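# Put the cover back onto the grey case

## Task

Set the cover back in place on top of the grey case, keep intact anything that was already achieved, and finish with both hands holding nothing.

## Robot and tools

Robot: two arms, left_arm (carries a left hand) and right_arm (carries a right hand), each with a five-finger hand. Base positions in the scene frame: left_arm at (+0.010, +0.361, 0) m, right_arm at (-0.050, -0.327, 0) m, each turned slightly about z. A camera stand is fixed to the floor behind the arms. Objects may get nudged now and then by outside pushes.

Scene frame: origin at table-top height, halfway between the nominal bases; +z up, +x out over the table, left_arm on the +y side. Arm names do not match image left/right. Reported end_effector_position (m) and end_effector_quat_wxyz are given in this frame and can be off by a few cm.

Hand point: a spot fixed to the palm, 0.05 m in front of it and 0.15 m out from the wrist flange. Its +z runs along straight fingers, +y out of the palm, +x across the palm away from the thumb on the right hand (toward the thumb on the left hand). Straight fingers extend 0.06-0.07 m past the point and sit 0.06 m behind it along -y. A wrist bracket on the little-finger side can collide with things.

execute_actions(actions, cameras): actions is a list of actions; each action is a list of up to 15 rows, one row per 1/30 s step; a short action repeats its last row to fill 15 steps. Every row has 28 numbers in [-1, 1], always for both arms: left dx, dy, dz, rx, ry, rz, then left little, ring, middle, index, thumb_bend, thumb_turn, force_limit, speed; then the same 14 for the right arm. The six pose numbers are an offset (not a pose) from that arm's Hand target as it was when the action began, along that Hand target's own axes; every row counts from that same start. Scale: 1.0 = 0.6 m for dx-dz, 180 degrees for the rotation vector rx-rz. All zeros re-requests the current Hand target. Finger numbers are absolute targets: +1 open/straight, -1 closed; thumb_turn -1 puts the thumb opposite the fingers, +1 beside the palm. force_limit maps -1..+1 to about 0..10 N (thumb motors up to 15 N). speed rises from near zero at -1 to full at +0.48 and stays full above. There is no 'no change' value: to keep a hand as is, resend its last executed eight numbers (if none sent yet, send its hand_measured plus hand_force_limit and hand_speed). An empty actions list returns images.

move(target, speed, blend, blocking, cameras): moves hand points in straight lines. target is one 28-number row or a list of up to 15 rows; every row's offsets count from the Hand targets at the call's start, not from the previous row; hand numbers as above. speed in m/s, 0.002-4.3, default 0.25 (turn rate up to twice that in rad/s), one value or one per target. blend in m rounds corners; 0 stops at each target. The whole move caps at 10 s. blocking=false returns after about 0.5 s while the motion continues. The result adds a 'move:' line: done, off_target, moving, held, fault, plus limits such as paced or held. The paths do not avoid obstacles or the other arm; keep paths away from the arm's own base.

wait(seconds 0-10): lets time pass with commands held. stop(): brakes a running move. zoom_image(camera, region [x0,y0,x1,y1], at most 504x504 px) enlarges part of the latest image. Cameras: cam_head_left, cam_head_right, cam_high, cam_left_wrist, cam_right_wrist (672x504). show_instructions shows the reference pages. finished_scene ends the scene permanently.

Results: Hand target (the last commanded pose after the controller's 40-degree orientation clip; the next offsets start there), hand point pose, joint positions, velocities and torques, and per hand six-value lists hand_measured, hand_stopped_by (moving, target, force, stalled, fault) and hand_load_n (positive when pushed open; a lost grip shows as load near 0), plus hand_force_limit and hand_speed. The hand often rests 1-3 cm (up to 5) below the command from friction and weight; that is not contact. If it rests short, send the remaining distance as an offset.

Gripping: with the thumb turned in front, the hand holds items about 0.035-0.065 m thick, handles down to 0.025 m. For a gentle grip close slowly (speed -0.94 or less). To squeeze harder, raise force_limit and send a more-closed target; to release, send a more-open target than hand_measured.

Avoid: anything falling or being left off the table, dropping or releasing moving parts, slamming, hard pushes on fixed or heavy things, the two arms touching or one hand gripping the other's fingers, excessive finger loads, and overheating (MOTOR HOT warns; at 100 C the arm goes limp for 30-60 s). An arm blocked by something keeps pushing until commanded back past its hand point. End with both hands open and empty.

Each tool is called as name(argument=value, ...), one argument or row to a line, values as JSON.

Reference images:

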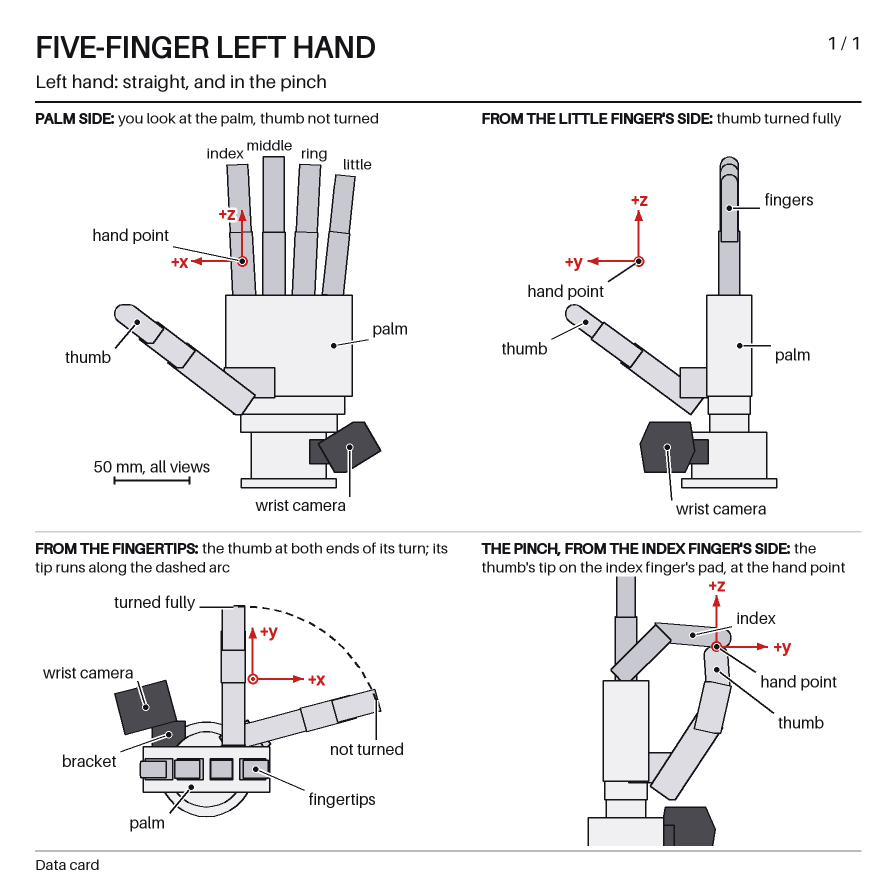

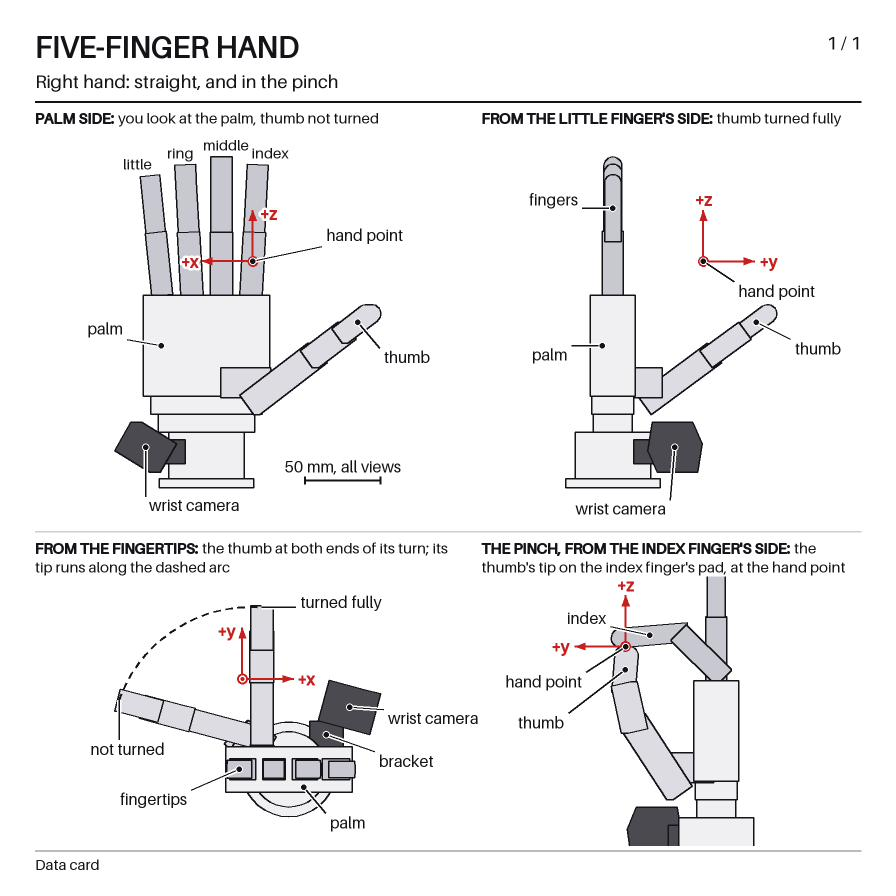

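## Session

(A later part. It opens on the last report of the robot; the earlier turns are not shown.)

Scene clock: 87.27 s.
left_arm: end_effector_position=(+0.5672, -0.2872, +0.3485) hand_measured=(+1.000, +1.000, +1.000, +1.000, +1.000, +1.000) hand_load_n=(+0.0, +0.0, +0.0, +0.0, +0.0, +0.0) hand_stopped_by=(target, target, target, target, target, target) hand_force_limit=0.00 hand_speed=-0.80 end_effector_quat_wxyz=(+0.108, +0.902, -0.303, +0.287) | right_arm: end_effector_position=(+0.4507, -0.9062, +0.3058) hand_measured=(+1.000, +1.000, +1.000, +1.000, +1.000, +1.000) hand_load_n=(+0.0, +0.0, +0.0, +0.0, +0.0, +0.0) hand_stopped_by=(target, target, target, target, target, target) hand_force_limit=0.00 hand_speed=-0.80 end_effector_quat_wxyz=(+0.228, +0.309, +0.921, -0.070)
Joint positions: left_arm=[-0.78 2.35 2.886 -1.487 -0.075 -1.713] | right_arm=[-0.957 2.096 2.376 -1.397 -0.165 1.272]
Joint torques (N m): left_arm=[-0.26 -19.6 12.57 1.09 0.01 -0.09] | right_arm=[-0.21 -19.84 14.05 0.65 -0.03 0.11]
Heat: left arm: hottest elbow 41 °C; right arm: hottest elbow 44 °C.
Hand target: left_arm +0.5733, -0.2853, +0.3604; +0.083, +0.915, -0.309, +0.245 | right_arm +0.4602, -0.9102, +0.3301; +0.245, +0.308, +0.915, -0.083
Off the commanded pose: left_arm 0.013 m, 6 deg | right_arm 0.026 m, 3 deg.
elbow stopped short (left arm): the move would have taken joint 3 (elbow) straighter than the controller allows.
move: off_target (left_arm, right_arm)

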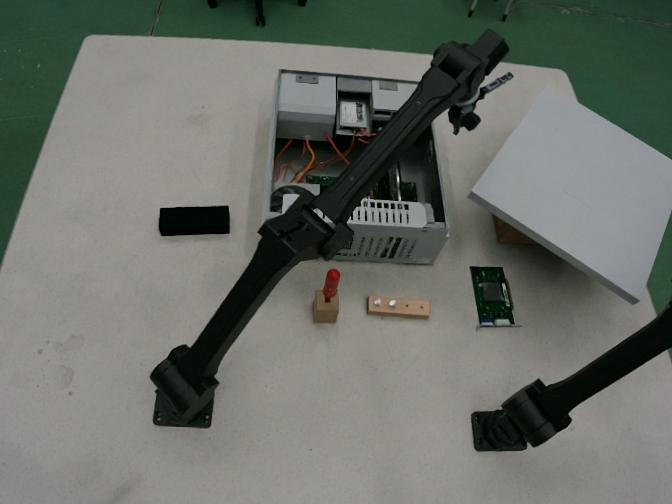

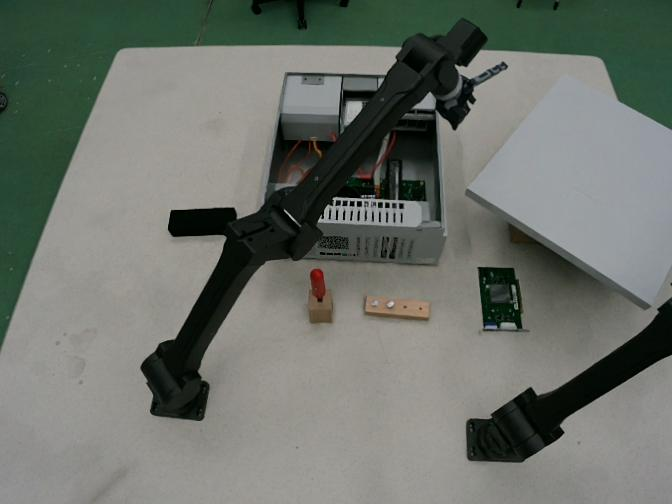

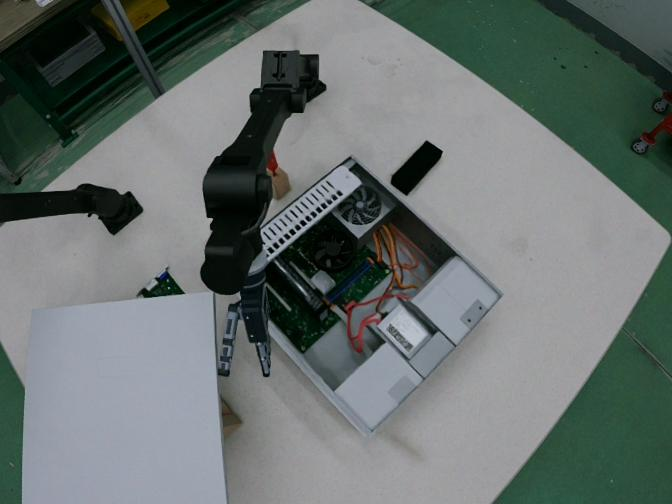

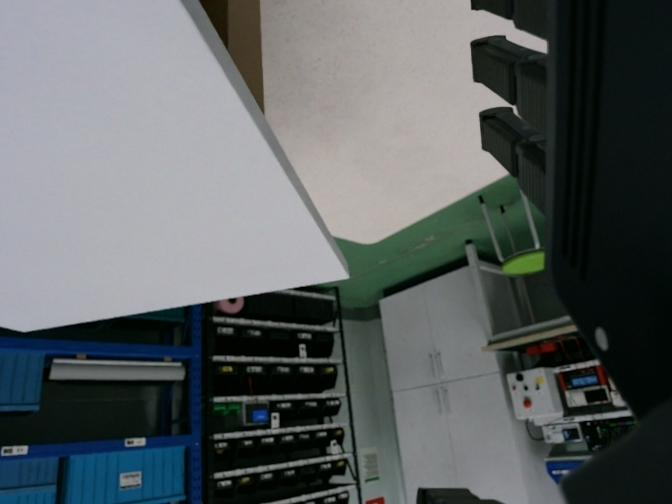

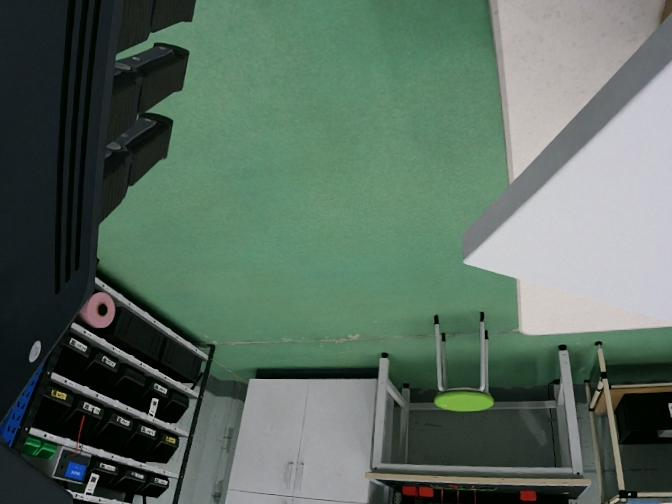

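move(
  target=[
    [-0.0505,0.0832,0.0872,0,0,0,1,1,1,1,1,1,0,-0.8,0.04,0,0.0686,0,0,0,1,1,1,1,1,1,0,-0.8],
    [-0.1213,0.0832,0.2097,0,0,0,1,1,1,1,1,1,0,-0.8,0.0792,0,0.1372,0,0,0,1,1,1,1,1,1,0,-0.8],
  ],
  speed=0.12,
  cameras=["all"],
)

Scene clock: 94.00 s.
left_arm: end_effector_position=(+0.5383, -0.3239, +0.2040) hand_measured=(+1.000, +1.000, +1.000, +1.000, +1.000, +1.000) hand_load_n=(+0.0, +0.0, +0.0, +0.0, +0.0, -0.5) hand_stopped_by=(target, target, target, target, target, target) hand_force_limit=0.00 hand_speed=-0.80 end_effector_quat_wxyz=(+0.077, +0.917, -0.315, +0.233) | right_arm: end_effector_position=(+0.4552, -0.9131, +0.2213) hand_measured=(+1.000, +1.000, +1.000, +1.000, +1.000, +1.000) hand_load_n=(+0.0, +0.0, +0.0, +0.0, +0.0, -0.5) hand_stopped_by=(target, target, target, target, target, target) hand_force_limit=0.00 hand_speed=-0.80 end_effector_quat_wxyz=(+0.234, +0.308, +0.919, -0.076)
Joint positions: left_arm=[-0.844 2.293 2.441 -1.234 -0.108 -1.759] | right_arm=[-0.957 2.061 2.088 -1.126 -0.164 1.272]
Joint torques (N m): left_arm=[-0.26 -21.83 10.09 1.74 0 -0.07] | right_arm=[-0.26 -22.07 9.02 1.59 -0.03 0.11]
Heat: left arm: hottest elbow 40 °C; right arm: hottest elbow 44 °C.
Hand target: left_arm +0.5430, -0.3250, +0.2149; +0.083, +0.915, -0.309, +0.245 | right_arm +0.4602, -0.9103, +0.2351; +0.245, +0.308, +0.915, -0.083
Off the commanded pose: left_arm 0.012 m, 2 deg | right_arm 0.015 m, 2 deg.
elbow stopped short (left arm): the move would have taken joint 3 (elbow) straighter than the controller allows.
move: off_target (left_arm, right_arm)

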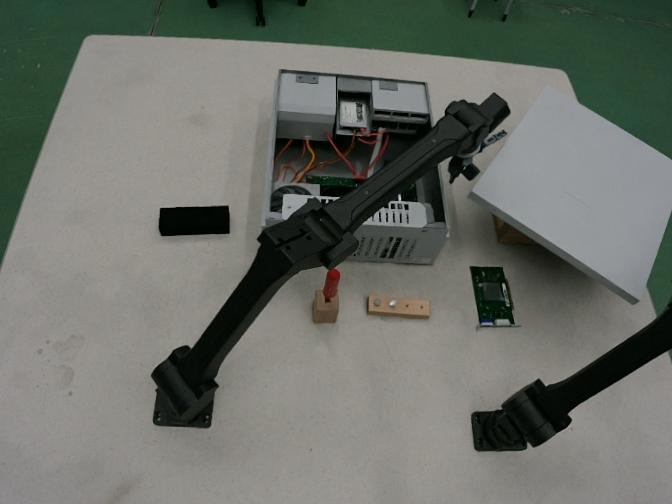

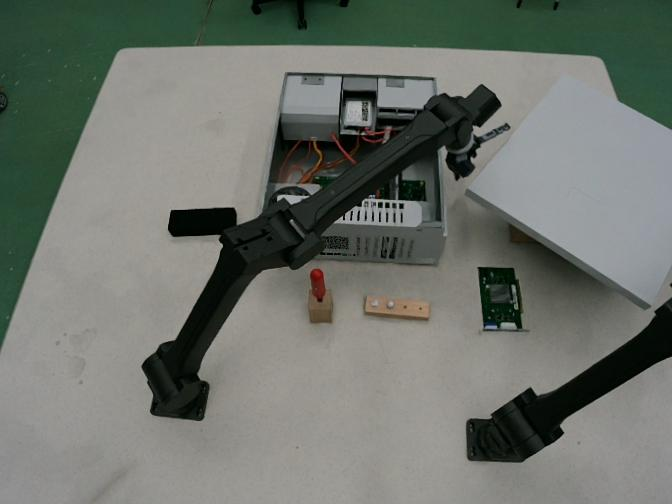

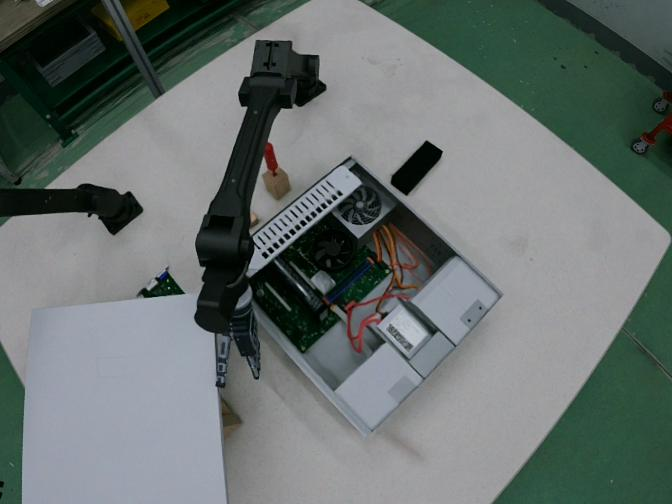

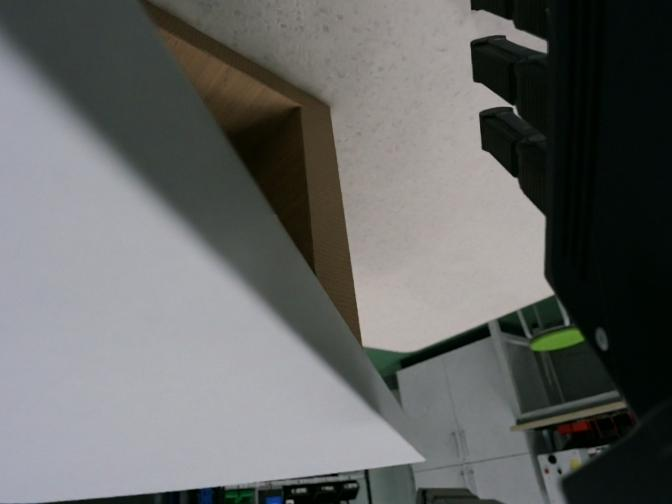

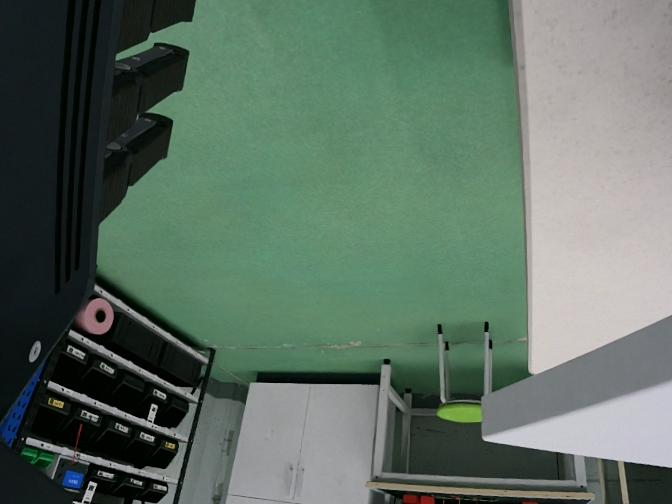

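zoom_image(
  camera="cam_head_left",
  region=[400, 80, 600, 230],
)

zoom_image(
  camera="cam_high",
  region=[150, 230, 350, 430],
)

Scaled by 2.520 from the camera's 672x504 image, which has a finer 960x720 frame.

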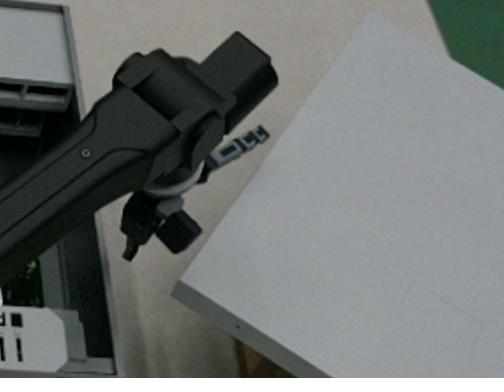

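Scaled by 2.520 from the camera's 672x504 image, which has a finer 960x720 frame.

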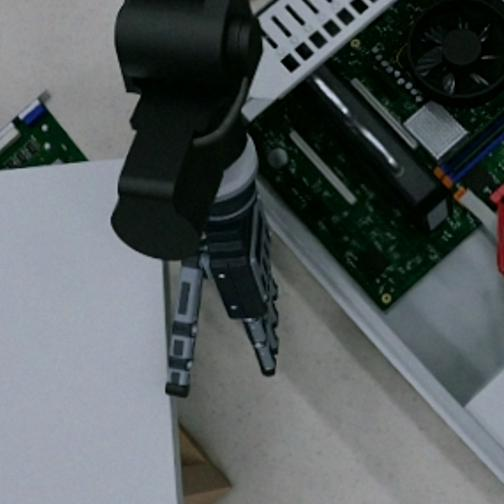

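move(
  target=[-0.01,0.05,0.0173,0,0,0,1,1,1,1,1,1,0,-0.8,0.025,0.1417,0.0433,0,0,0,1,1,1,1,1,1,0,-0.8],
  speed=0.1,
  cameras=["all"],
)

Scene clock: 102.50 s.
left_arm: end_effector_position=(+0.5216, -0.3398, +0.2054) hand_measured=(+1.000, +1.000, +1.000, +1.000, +1.000, +1.000) hand_load_n=(+0.0, +0.0, +0.5, +0.0, +0.0, +0.0) hand_stopped_by=(target, target, target, target, target, target) hand_force_limit=0.00 hand_speed=-0.80 end_effector_quat_wxyz=(+0.078, +0.916, -0.312, +0.238) | right_arm: end_effector_position=(+0.5086, -0.8438, +0.1907) hand_measured=(+1.000, +1.000, +1.000, +1.000, +1.000, +1.000) hand_load_n=(+0.0, +0.0, +0.0, +0.0, +0.0, +0.0) hand_stopped_by=(target, target, target, target, target, target) hand_force_limit=0.00 hand_speed=-0.80 end_effector_quat_wxyz=(+0.233, +0.305, +0.920, -0.077)
Joint positions: left_arm=[-0.876 2.293 2.441 -1.228 -0.127 -1.79] | right_arm=[-0.83 1.991 1.897 -0.991 -0.104 1.379]
Joint torques (N m): left_arm=[-1.2 -19.55 11.59 1.78 -0.02 -0.1] | right_arm=[-0.5 -21.13 8.94 1.63 0.02 0.11]
Heat: left arm: hottest elbow 41 °C; right arm: hottest elbow 42 °C.
Hand target: left_arm +0.5247, -0.3489, +0.2030; +0.083, +0.915, -0.309, +0.245 | right_arm +0.5116, -0.8426, +0.2051; +0.245, +0.308, +0.915, -0.083
Off the commanded pose: left_arm 0.010 m, 1 deg | right_arm 0.015 m, 2 deg.
move: off_target (right_arm)

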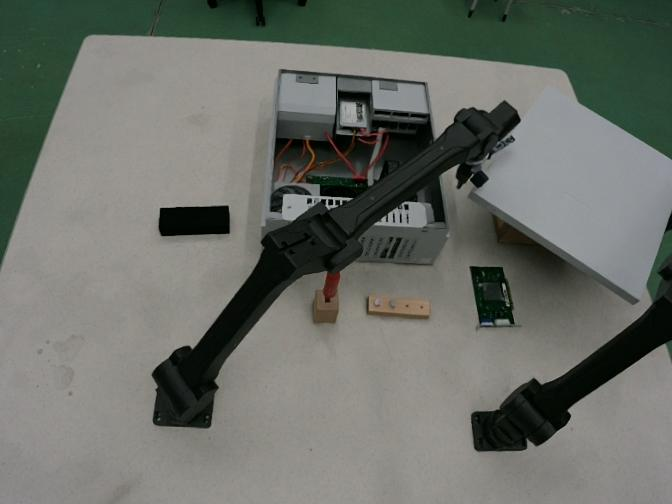

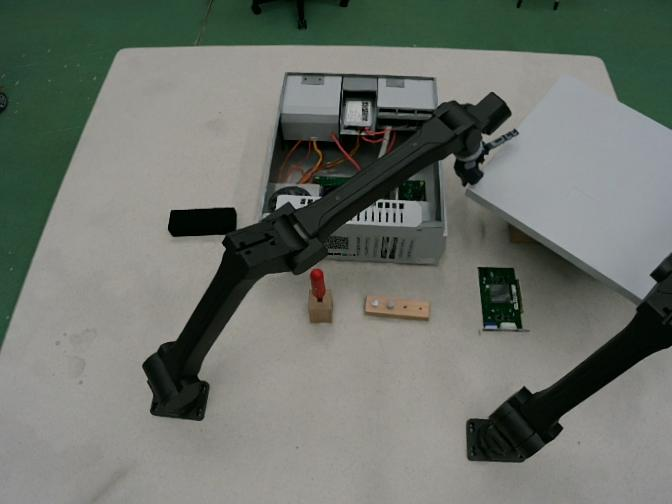

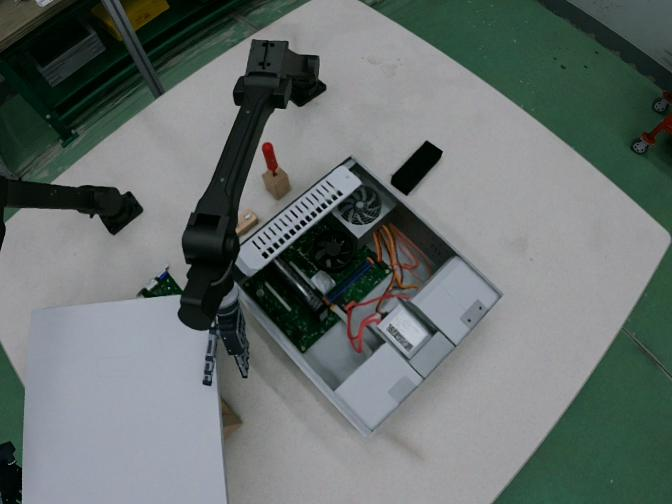

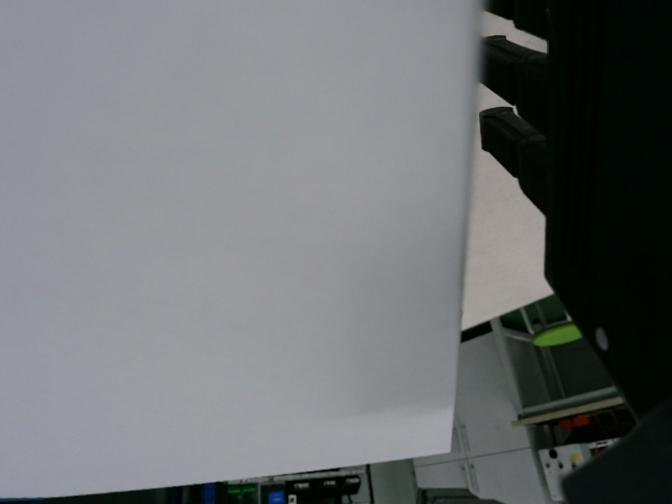

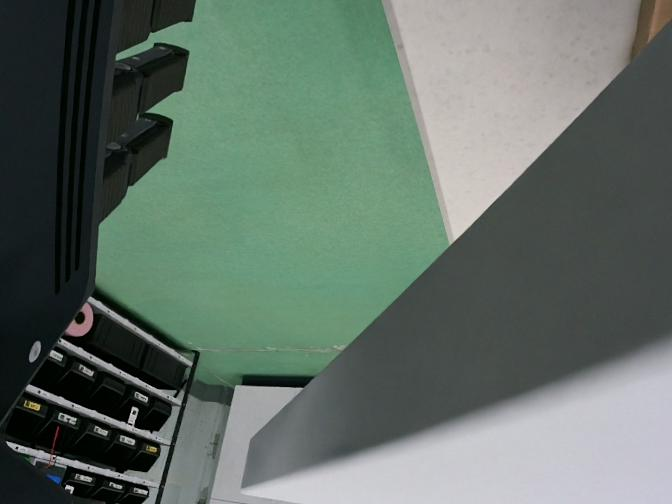

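zoom_image(
  camera="cam_right_wrist",
  region=[168, 0, 672, 504],
)

zoom_image(
  camera="cam_left_wrist",
  region=[168, 0, 672, 504],
)

Scaled by 1.000.

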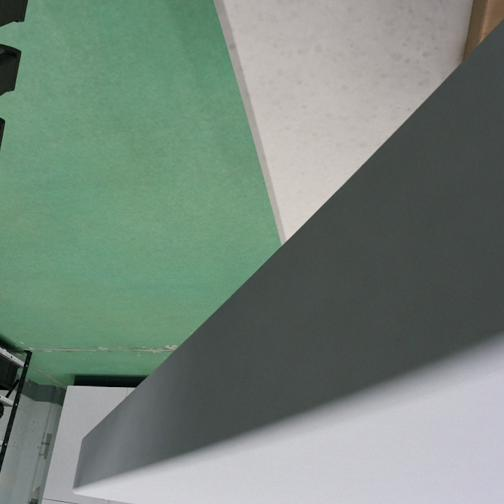

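Scaled by 1.000.

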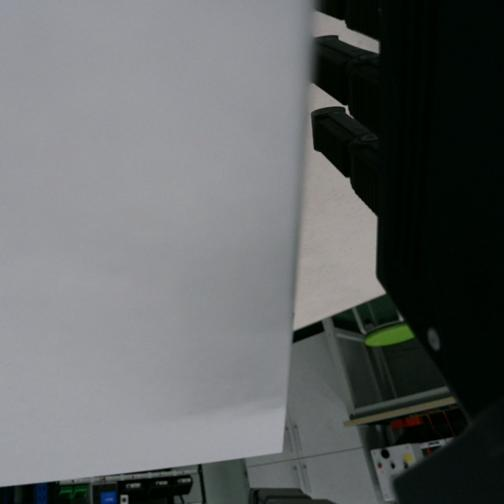

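move(
  target=[
    [0.0083,0,-0.0144,0,0,0,1,1,1,1,1,1,0,-0.8,-0.0538,0,-0.0267,0,0,0,1,1,1,1,1,1,0,-0.8],
    [0.0372,0,0.0022,0,0,0,1,1,1,1,1,1,0,-0.8,-0.0538,0.0583,-0.0267,0,0,0,1,1,1,1,1,1,0,-0.8],
  ],
  speed=0.08,
  cameras=["cam_head_left","cam_high","cam_left_wrist","cam_right_wrist"],
)

Scene clock: 115.97 s.
left_arm: end_effector_position=(+0.5357, -0.3578, +0.2104) hand_measured=(+1.000, +1.000, +1.000, +1.000, +1.000, +1.000) hand_load_n=(+0.0, +0.0, +0.0, +0.0, +0.0, +0.0) hand_stopped_by=(target, target, target, target, target, target) hand_force_limit=0.00 hand_speed=-0.80 end_effector_quat_wxyz=(+0.081, +0.915, -0.311, +0.243) | right_arm: end_effector_position=(+0.5413, -0.8192, +0.2062) hand_measured=(+1.000, +1.000, +1.000, +1.000, +1.000, +1.000) hand_load_n=(+0.0, +0.0, +0.0, +0.0, +0.0, +0.0) hand_stopped_by=(target, target, target, target, target, target) hand_force_limit=0.00 hand_speed=-0.80 end_effector_quat_wxyz=(+0.222, +0.305, +0.923, -0.071)
Joint positions: left_arm=[-0.876 2.428 2.697 -1.336 -0.127 -1.791] | right_arm=[-0.768 2.017 1.987 -1.076 -0.076 1.43]
Joint torques (N m): left_arm=[-0.03 -19.78 14.05 0.59 0.08 -0.02] | right_arm=[-0.79 -20.89 12.22 1.24 0.05 0.11]
Heat: left arm: hottest elbow 43 °C; right arm: hottest elbow 40 °C.
Hand target: left_arm +0.5407, -0.3610, +0.2130; +0.083, +0.915, -0.309, +0.245 | right_arm +0.5486, -0.8268, +0.2351; +0.245, +0.308, +0.915, -0.083
Off the commanded pose: left_arm 0.006 m, 0 deg | right_arm 0.031 m, 3 deg.
move: off_target (right_arm)
Images, in order (width x height): cam_head_left 672x504, cam_high 672x504, cam_left_wrist 672x504, cam_right_wrist 672x504.

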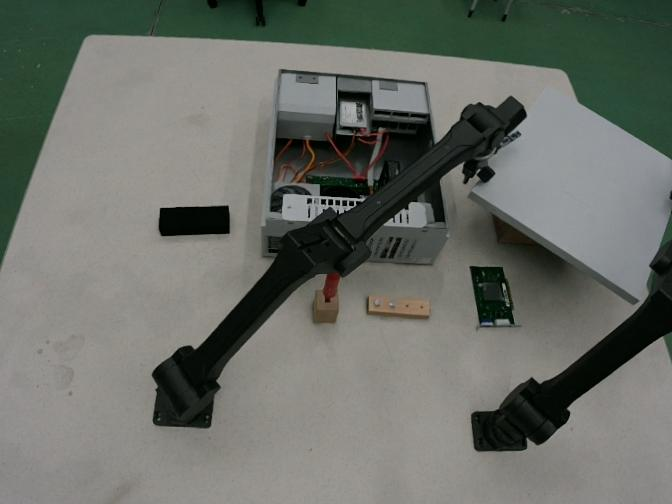

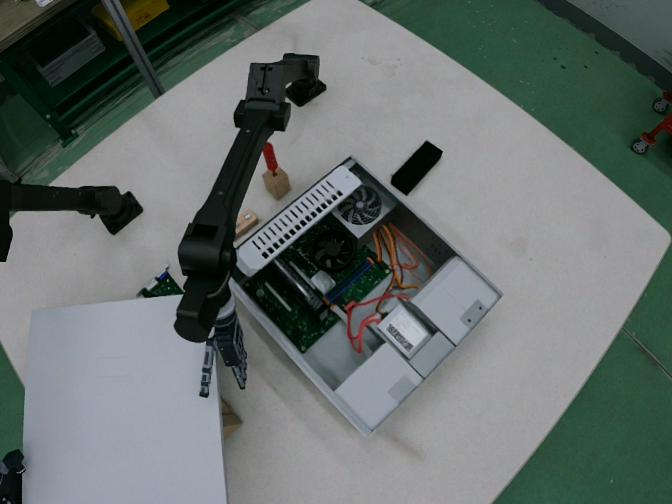

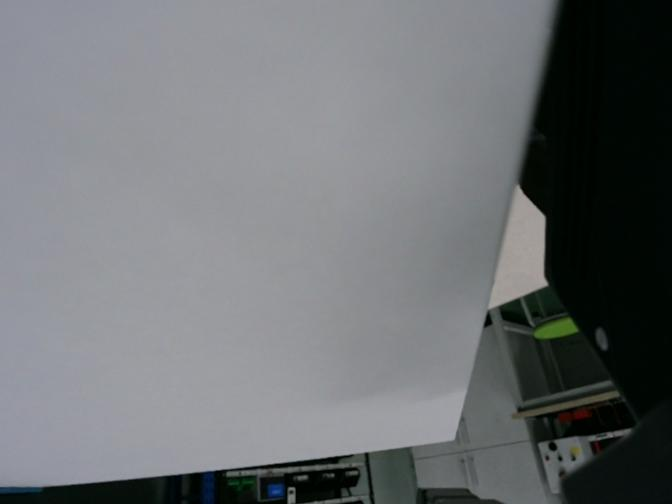

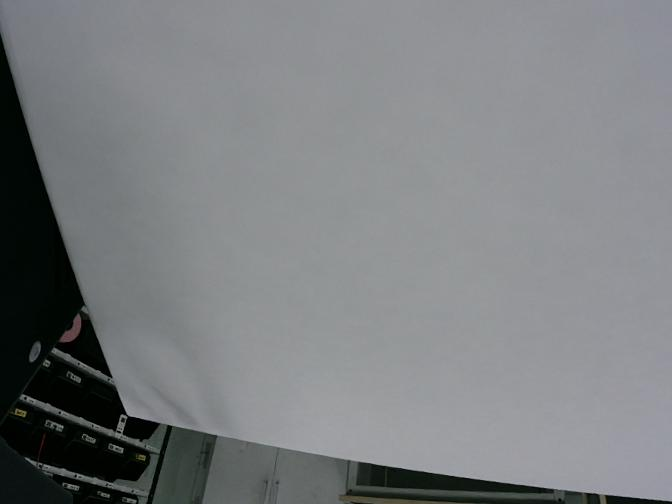

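move(
  target=[0,0,0,0,0,0,1,1,-0.2,0.0,1,1,-0.7,-0.9,0.0108,0,0.0188,0,0,0,1,1,-0.2,0.0,1,1,-0.7,-0.9],
  speed=0.05,
  cameras=["cam_head_left","cam_high","cam_left_wrist","cam_right_wrist"],
)

Scene clock: 122.77 s.
left_arm: end_effector_position=(+0.5359, -0.3581, +0.2103) hand_measured=(+1.000, +1.000, -0.200, +0.000, +1.000, +1.000) hand_load_n=(+0.0, +0.0, +0.0, +0.0, +0.0, +0.0) hand_stopped_by=(target, target, target, target, target, target) hand_force_limit=-0.70 hand_speed=-0.90 end_effector_quat_wxyz=(+0.081, +0.915, -0.311, +0.242) | right_arm: end_effector_position=(+0.5450, -0.8232, +0.2096) hand_measured=(+1.000, +1.000, -0.200, +0.000, +1.000, +1.000) hand_load_n=(+0.0, +0.0, +0.0, +0.0, +0.0, +0.0) hand_stopped_by=(target, target, target, target, target, target) hand_force_limit=-0.70 hand_speed=-0.90 end_effector_quat_wxyz=(+0.232, +0.304, +0.921, -0.077)
Joint positions: left_arm=[-0.876 2.44 2.721 -1.351 -0.127 -1.791] | right_arm=[-0.768 2.017 1.987 -1.052 -0.075 1.431]
Joint torques (N m): left_arm=[0.09 -19.96 14.02 0.5 0.1 -0.05] | right_arm=[-0.85 -20.72 10.03 1.62 0.02 0.12]
Heat: left arm: hottest elbow 44 °C; right arm: hottest elbow 40 °C.
Hand target: left_arm +0.5407, -0.3610, +0.2131; +0.083, +0.915, -0.309, +0.245 | right_arm +0.5486, -0.8269, +0.2221; +0.245, +0.308, +0.915, -0.083
Off the commanded pose: left_arm 0.006 m, 1 deg | right_arm 0.013 m, 2 deg.
move: off_target (right_arm)
Images, in order (width x height): cam_head_left 672x504, cam_high 672x504, cam_left_wrist 672x504, cam_right_wrist 672x504.

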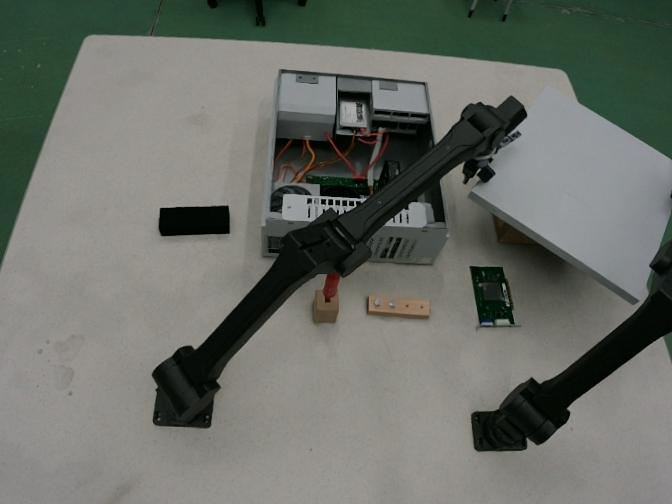

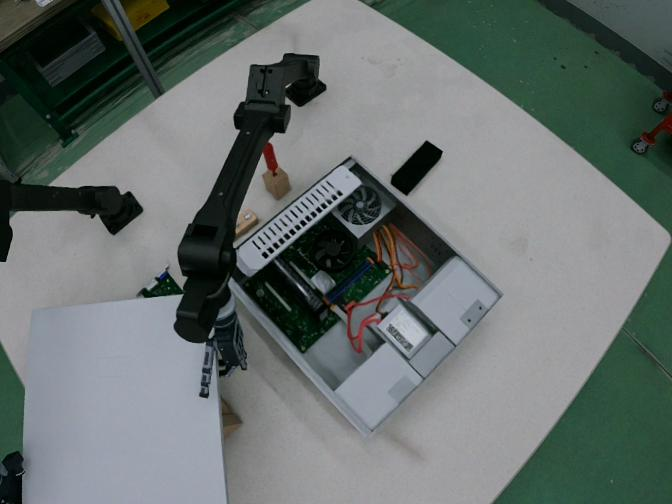

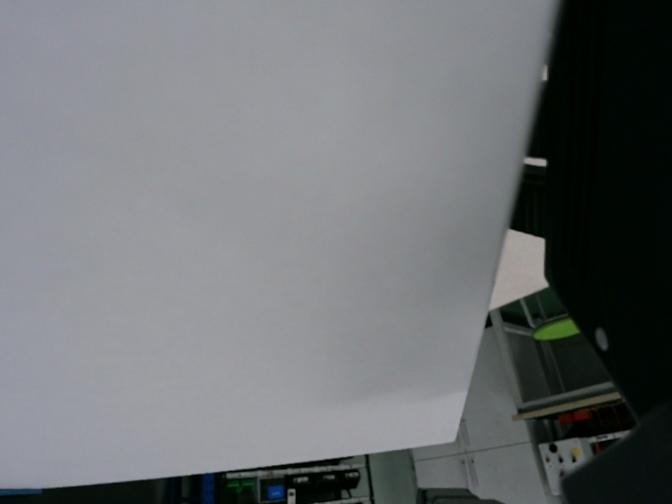

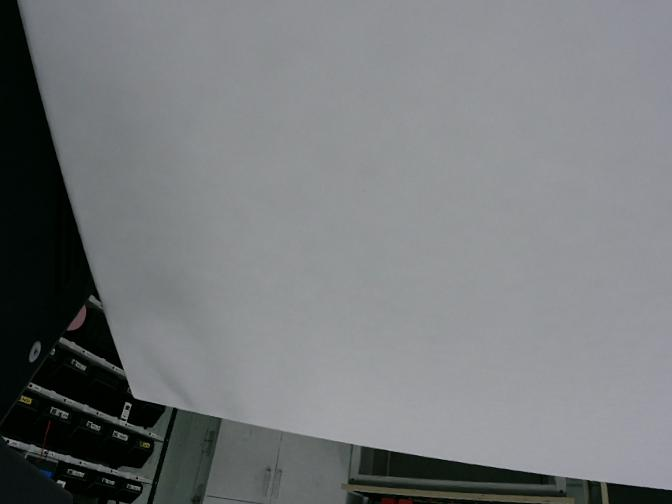

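move(
  target=[0.0125,0,-0.0217,0,0,0,1,1,-0.2,0.0,1,1,-0.7,-0.9,-0.0125,0,-0.0217,0,0,0,1,1,-0.2,0.0,1,1,-0.7,-0.9],
  speed=0.05,
)

Scene clock: 124.93 s.
left_arm: end_effector_position=(+0.5366, -0.3591, +0.2264) hand_measured=(+1.000, +1.000, -0.200, +0.000, +1.000, +1.000) hand_load_n=(+0.0, +0.0, +0.0, +0.0, -0.5, +0.0) hand_stopped_by=(target, target, target, target, target, target) hand_force_limit=-0.70 hand_speed=-0.90 end_effector_quat_wxyz=(+0.083, +0.914, -0.311, +0.246) | right_arm: end_effector_position=(+0.5426, -0.8207, +0.2074) hand_measured=(+1.000, +1.000, -0.200, +0.000, +1.000, +1.000) hand_load_n=(+0.0, +0.0, +0.0, +0.0, +0.0, +0.0) hand_stopped_by=(target, target, target, target, target, target) hand_force_limit=-0.70 hand_speed=-0.90 end_effector_quat_wxyz=(+0.226, +0.305, +0.922, -0.073)
Joint positions: left_arm=[-0.876 2.501 2.88 -1.439 -0.127 -1.791] | right_arm=[-0.768 2.017 1.987 -1.067 -0.075 1.431]
Joint torques (N m): left_arm=[-0.67 -20.66 13.44 0.66 0.07 -0.05] | right_arm=[-0.79 -20.95 12.62 0.66 0.02 0.12]
Heat: left arm: hottest elbow 44 °C; right arm: hottest elbow 40 °C.
Hand target: left_arm +0.5407, -0.3610, +0.2282; +0.083, +0.915, -0.309, +0.245 | right_arm +0.5486, -0.8269, +0.2371; +0.245, +0.308, +0.915, -0.083
Off the commanded pose: left_arm 0.005 m, 0 deg | right_arm 0.031 m, 3 deg.
move: off_target (right_arm)

move(
  target=[0,0,0,0,0,0,1,1,-0.2,0.0,1,1,-0.7,-0.9,-0.0125,0,-0.0217,0,0,0,1,1,-0.2,0.0,1,1,-0.7,-0.9],
  speed=0.05,
  cameras=["cam_left_wrist","cam_right_wrist"],
)

Scene clock: 126.83 s.
left_arm: end_effector_position=(+0.5366, -0.3590, +0.2263) hand_measured=(+1.000, +1.000, -0.200, +0.000, +1.000, +1.000) hand_load_n=(+0.0, +0.0, +0.0, +0.0, +0.0, +0.0) hand_stopped_by=(target, target, target, target, target, target) hand_force_limit=-0.70 hand_speed=-0.90 end_effector_quat_wxyz=(+0.083, +0.914, -0.311, +0.246) | right_arm: end_effector_position=(+0.5384, -0.8165, +0.2072) hand_measured=(+1.000, +1.000, -0.200, +0.000, +1.000, +1.000) hand_load_n=(+0.0, +0.0, +0.0, +0.0, +0.0, +0.0) hand_stopped_by=(target, target, target, target, target, target) hand_force_limit=-0.70 hand_speed=-0.90 end_effector_quat_wxyz=(+0.214, +0.306, +0.925, -0.067)
Joint positions: left_arm=[-0.876 2.501 2.88 -1.439 -0.127 -1.791] | right_arm=[-0.768 2.017 1.996 -1.103 -0.075 1.431]
Joint torques (N m): left_arm=[0.03 -20.72 13.7 0.69 0.12 -0.03] | right_arm=[-0.85 -21.19 14.42 0.65 0 0.12]
Heat: left arm: hottest elbow 44 °C; right arm: hottest elbow 40 °C.
Hand target: left_arm +0.5406, -0.3610, +0.2282; +0.083, +0.915, -0.309, +0.245 | right_arm +0.5486, -0.8268, +0.2520; +0.245, +0.308, +0.915, -0.083
Off the commanded pose: left_arm 0.005 m, 0 deg | right_arm 0.047 m, 4 deg.
elbow stopped short (left arm): the move would have taken joint 3 (elbow) straighter than the controller allows.
move: off_target (right_arm)
Images, in order (width x height): cam_left_wrist 672x504, cam_right_wrist 672x504.

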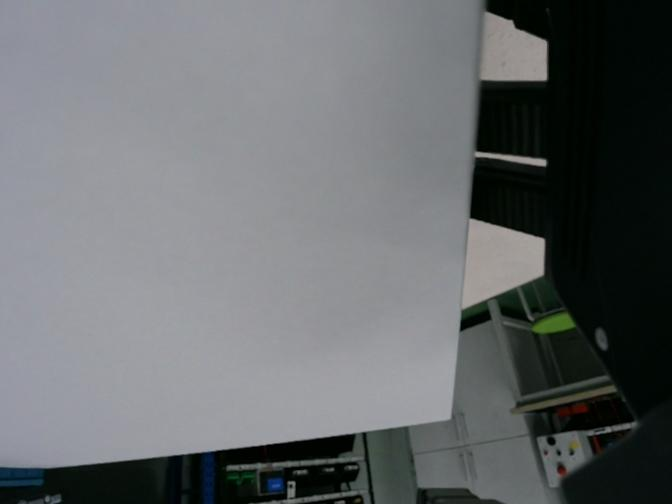

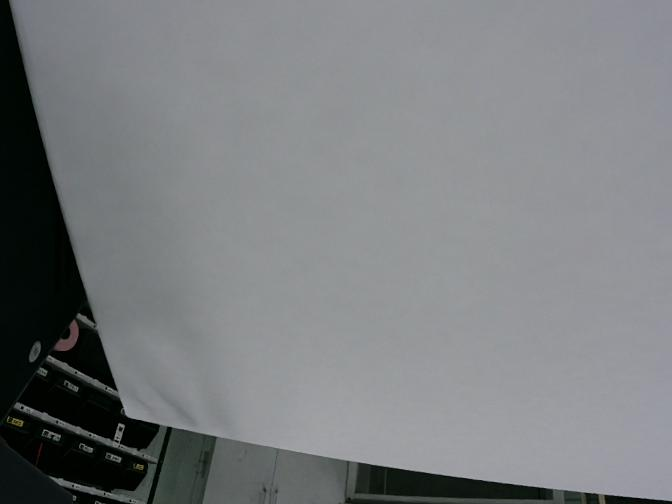

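move(
  target=[0,0,0,0,0,0,1,1,-0.2,0.0,1,1,-0.7,-0.9,-0.0167,0,-0.0289,0,0,0,1,1,-0.2,0.0,1,1,-0.7,-0.9],
  speed=0.05,
)

Scene clock: 129.87 s.
left_arm: end_effector_position=(+0.5366, -0.3590, +0.2263) hand_measured=(+1.000, +1.000, -0.200, +0.000, +1.000, +1.000) hand_load_n=(+0.0, +0.0, +0.0, +0.0, +0.0, +0.0) hand_stopped_by=(target, target, target, target, target, target) hand_force_limit=-0.70 hand_speed=-0.90 end_effector_quat_wxyz=(+0.083, +0.914, -0.311, +0.246) | right_arm: end_effector_position=(+0.5384, -0.8171, +0.2300) hand_measured=(+1.000, +1.000, -0.200, +0.000, +1.000, +1.000) hand_load_n=(+0.0, +0.0, +0.0, +0.5, +0.0, +0.0) hand_stopped_by=(target, target, target, target, target, target) hand_force_limit=-0.70 hand_speed=-0.90 end_effector_quat_wxyz=(+0.215, +0.307, +0.925, -0.069)
Joint positions: left_arm=[-0.876 2.501 2.88 -1.439 -0.127 -1.791] | right_arm=[-0.768 2.016 2.054 -1.159 -0.073 1.432]
Joint torques (N m): left_arm=[0.21 -20.72 13.42 0.73 0.07 -0.05] | right_arm=[-0.91 -20.72 14.71 0.64 -0.09 0.11]
Heat: left arm: hottest elbow 44 °C; right arm: hottest elbow 41 °C.
Hand target: left_arm +0.5406, -0.3610, +0.2282; +0.083, +0.915, -0.309, +0.245 | right_arm +0.5486, -0.8268, +0.2721; +0.245, +0.308, +0.915, -0.083
Off the commanded pose: left_arm 0.005 m, 0 deg | right_arm 0.044 m, 4 deg.
elbow stopped short (left arm): the move would have taken joint 3 (elbow) straighter than the controller allows.
move: off_target (right_arm)

wait(
  seconds=0.1,
  cameras=["cam_right_wrist","cam_head_left","cam_head_right"],
)

Scene clock: 130.33 s.
left_arm: end_effector_position=(+0.5366, -0.3590, +0.2263) hand_measured=(+1.000, +1.000, -0.200, +0.000, +1.000, +1.000) hand_load_n=(+0.0, +0.0, +0.0, +0.0, +0.0, +0.0) hand_stopped_by=(target, target, target, target, target, target) hand_force_limit=-0.70 hand_speed=-0.90 end_effector_quat_wxyz=(+0.083, +0.914, -0.311, +0.246) | right_arm: end_effector_position=(+0.5383, -0.8171, +0.2299) hand_measured=(+1.000, +1.000, -0.200, +0.000, +1.000, +1.000) hand_load_n=(+0.0, +0.0, +0.0, +0.5, +0.0, +0.0) hand_stopped_by=(target, target, target, target, target, target) hand_force_limit=-0.70 hand_speed=-0.90 end_effector_quat_wxyz=(+0.215, +0.307, +0.925, -0.069)
Joint positions: left_arm=[-0.876 2.501 2.88 -1.439 -0.127 -1.791] | right_arm=[-0.768 2.016 2.054 -1.16 -0.073 1.433]
Joint torques (N m): left_arm=[0.79 -20.48 13.56 0.64 0.05 -0.05] | right_arm=[-0.85 -20.66 14.71 0.65 -0.09 0.11]
Heat: left arm: hottest elbow 44 °C; right arm: hottest elbow 41 °C.
Hand target: left_arm +0.5406, -0.3610, +0.2282; +0.083, +0.915, -0.309, +0.245 | right_arm +0.5486, -0.8268, +0.2721; +0.245, +0.309, +0.915, -0.083
Off the commanded pose: left_arm 0.005 m, 0 deg | right_arm 0.044 m, 4 deg.
wait: 0.10 s; at rest from the start
Images, in order (width x height): cam_head_left 672x504, cam_head_right 672x504, cam_right_wrist 672x504.

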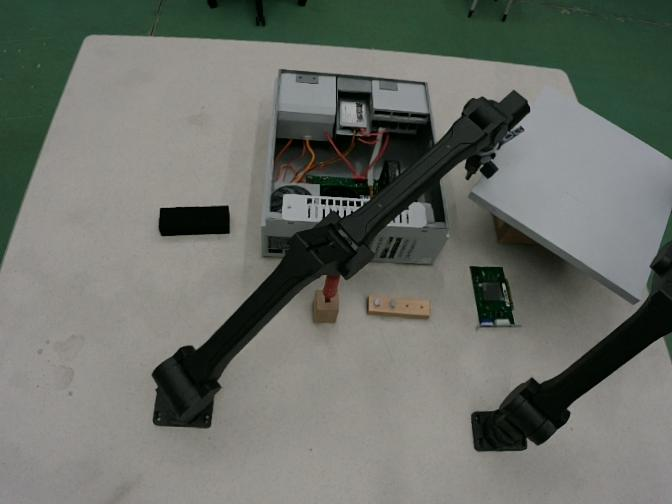

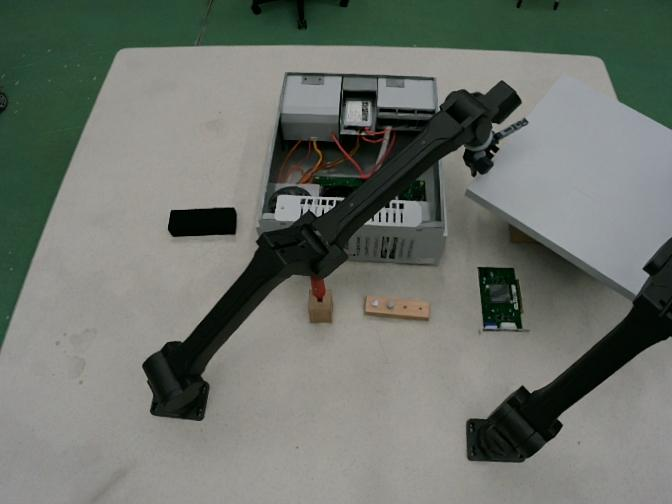

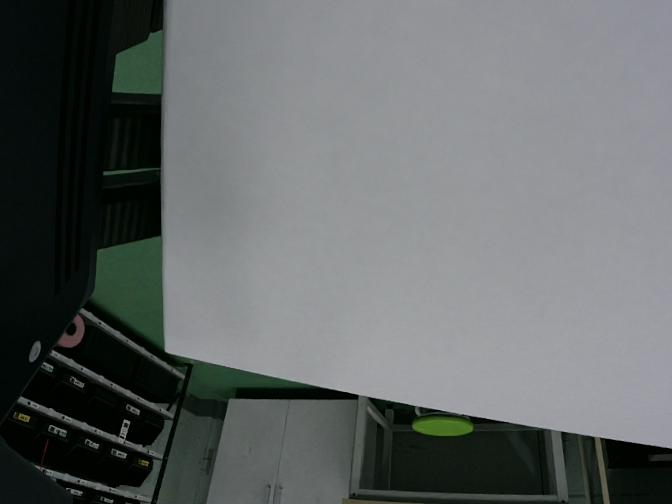

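zoom_image(
  camera="cam_right_wrist",
  region=[60, 0, 260, 200],
)

zoom_image(
  camera="cam_right_wrist",
  region=[60, 150, 260, 350],
)

Scaled by 2.520 from the camera's 672x504 image, which has a finer 960x720 frame.

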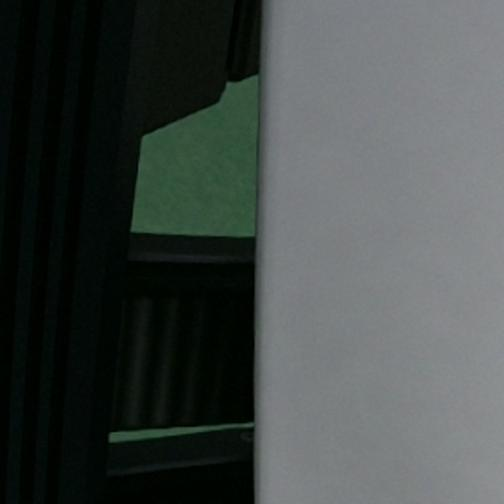

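Scaled by 2.520 from the camera's 672x504 image, which has a finer 960x720 frame.

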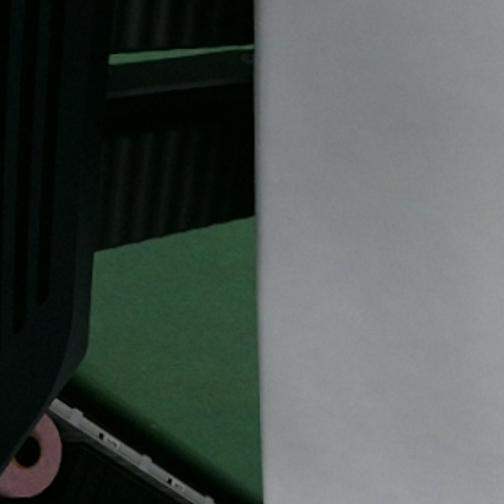

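move(
  target=[-0.0163,0,-0.0383,0,0,0,1,1,-0.2,0.0,1,1,-0.7,-0.9,-0.0288,0,0.0167,0,0,0,1,1,-0.2,0.0,1,1,-0.7,-0.9],
  speed=0.05,
  cameras=["cam_left_wrist","cam_right_wrist"],
)

Scene clock: 134.00 s.
left_arm: end_effector_position=(+0.5253, -0.3444, +0.2290) hand_measured=(+1.000, +1.000, -0.200, +0.000, +1.000, +1.000) hand_load_n=(-0.5, +0.0, +0.0, +0.0, +0.0, +0.0) hand_stopped_by=(target, target, target, target, target, target) hand_force_limit=-0.70 hand_speed=-0.90 end_effector_quat_wxyz=(+0.074, +0.918, -0.313, +0.232) | right_arm: end_effector_position=(+0.5506, -0.8301, +0.2325) hand_measured=(+1.000, +1.000, -0.200, +0.000, +1.000, +1.000) hand_load_n=(+0.0, +0.0, +0.0, +1.0, +0.0, +0.0) hand_stopped_by=(target, target, target, target, target, target) hand_force_limit=-0.70 hand_speed=-0.90 end_effector_quat_wxyz=(+0.214, +0.308, +0.925, -0.069)
Joint positions: left_arm=[-0.876 2.389 2.687 -1.392 -0.127 -1.791] | right_arm=[-0.768 2.078 2.161 -1.205 -0.071 1.434]
Joint torques (N m): left_arm=[-1.14 -23.3 9.59 1.81 -0.04 -0.04] | right_arm=[-0.56 -20.78 15.27 0.79 -0.08 0.13]
Heat: left arm: hottest elbow 44 °C; right arm: hottest elbow 41 °C.
Hand target: left_arm +0.5248, -0.3489, +0.2431; +0.083, +0.915, -0.309, +0.245 | right_arm +0.5646, -0.8390, +0.2721; +0.245, +0.308, +0.915, -0.083
Off the commanded pose: left_arm 0.015 m, 2 deg | right_arm 0.043 m, 4 deg.
move: off_target (left_arm, right_arm)
Images, in order (width x height): cam_left_wrist 672x504, cam_right_wrist 672x504.

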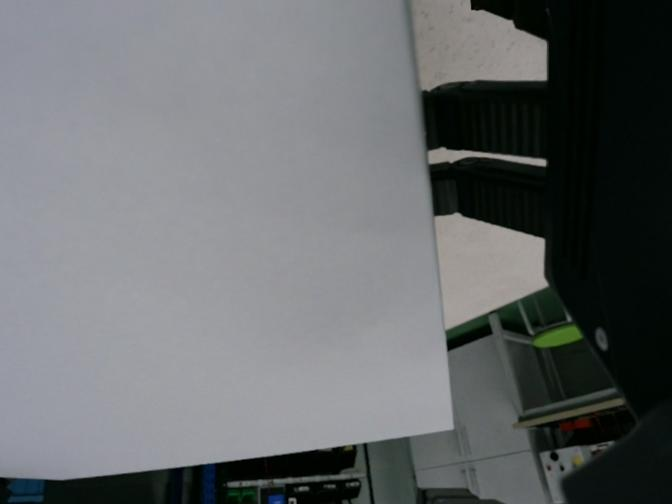

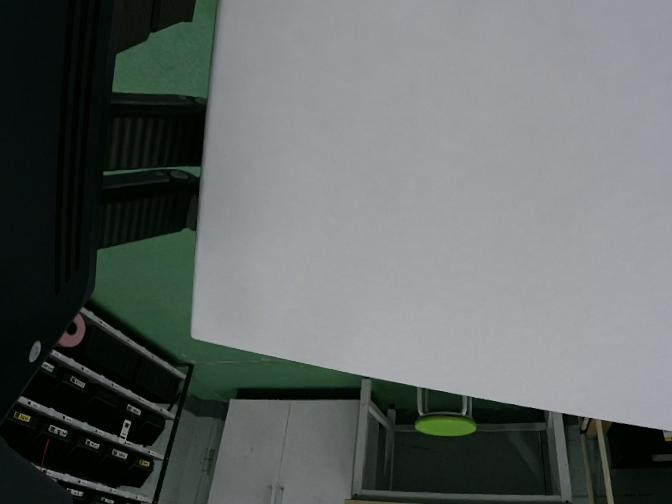

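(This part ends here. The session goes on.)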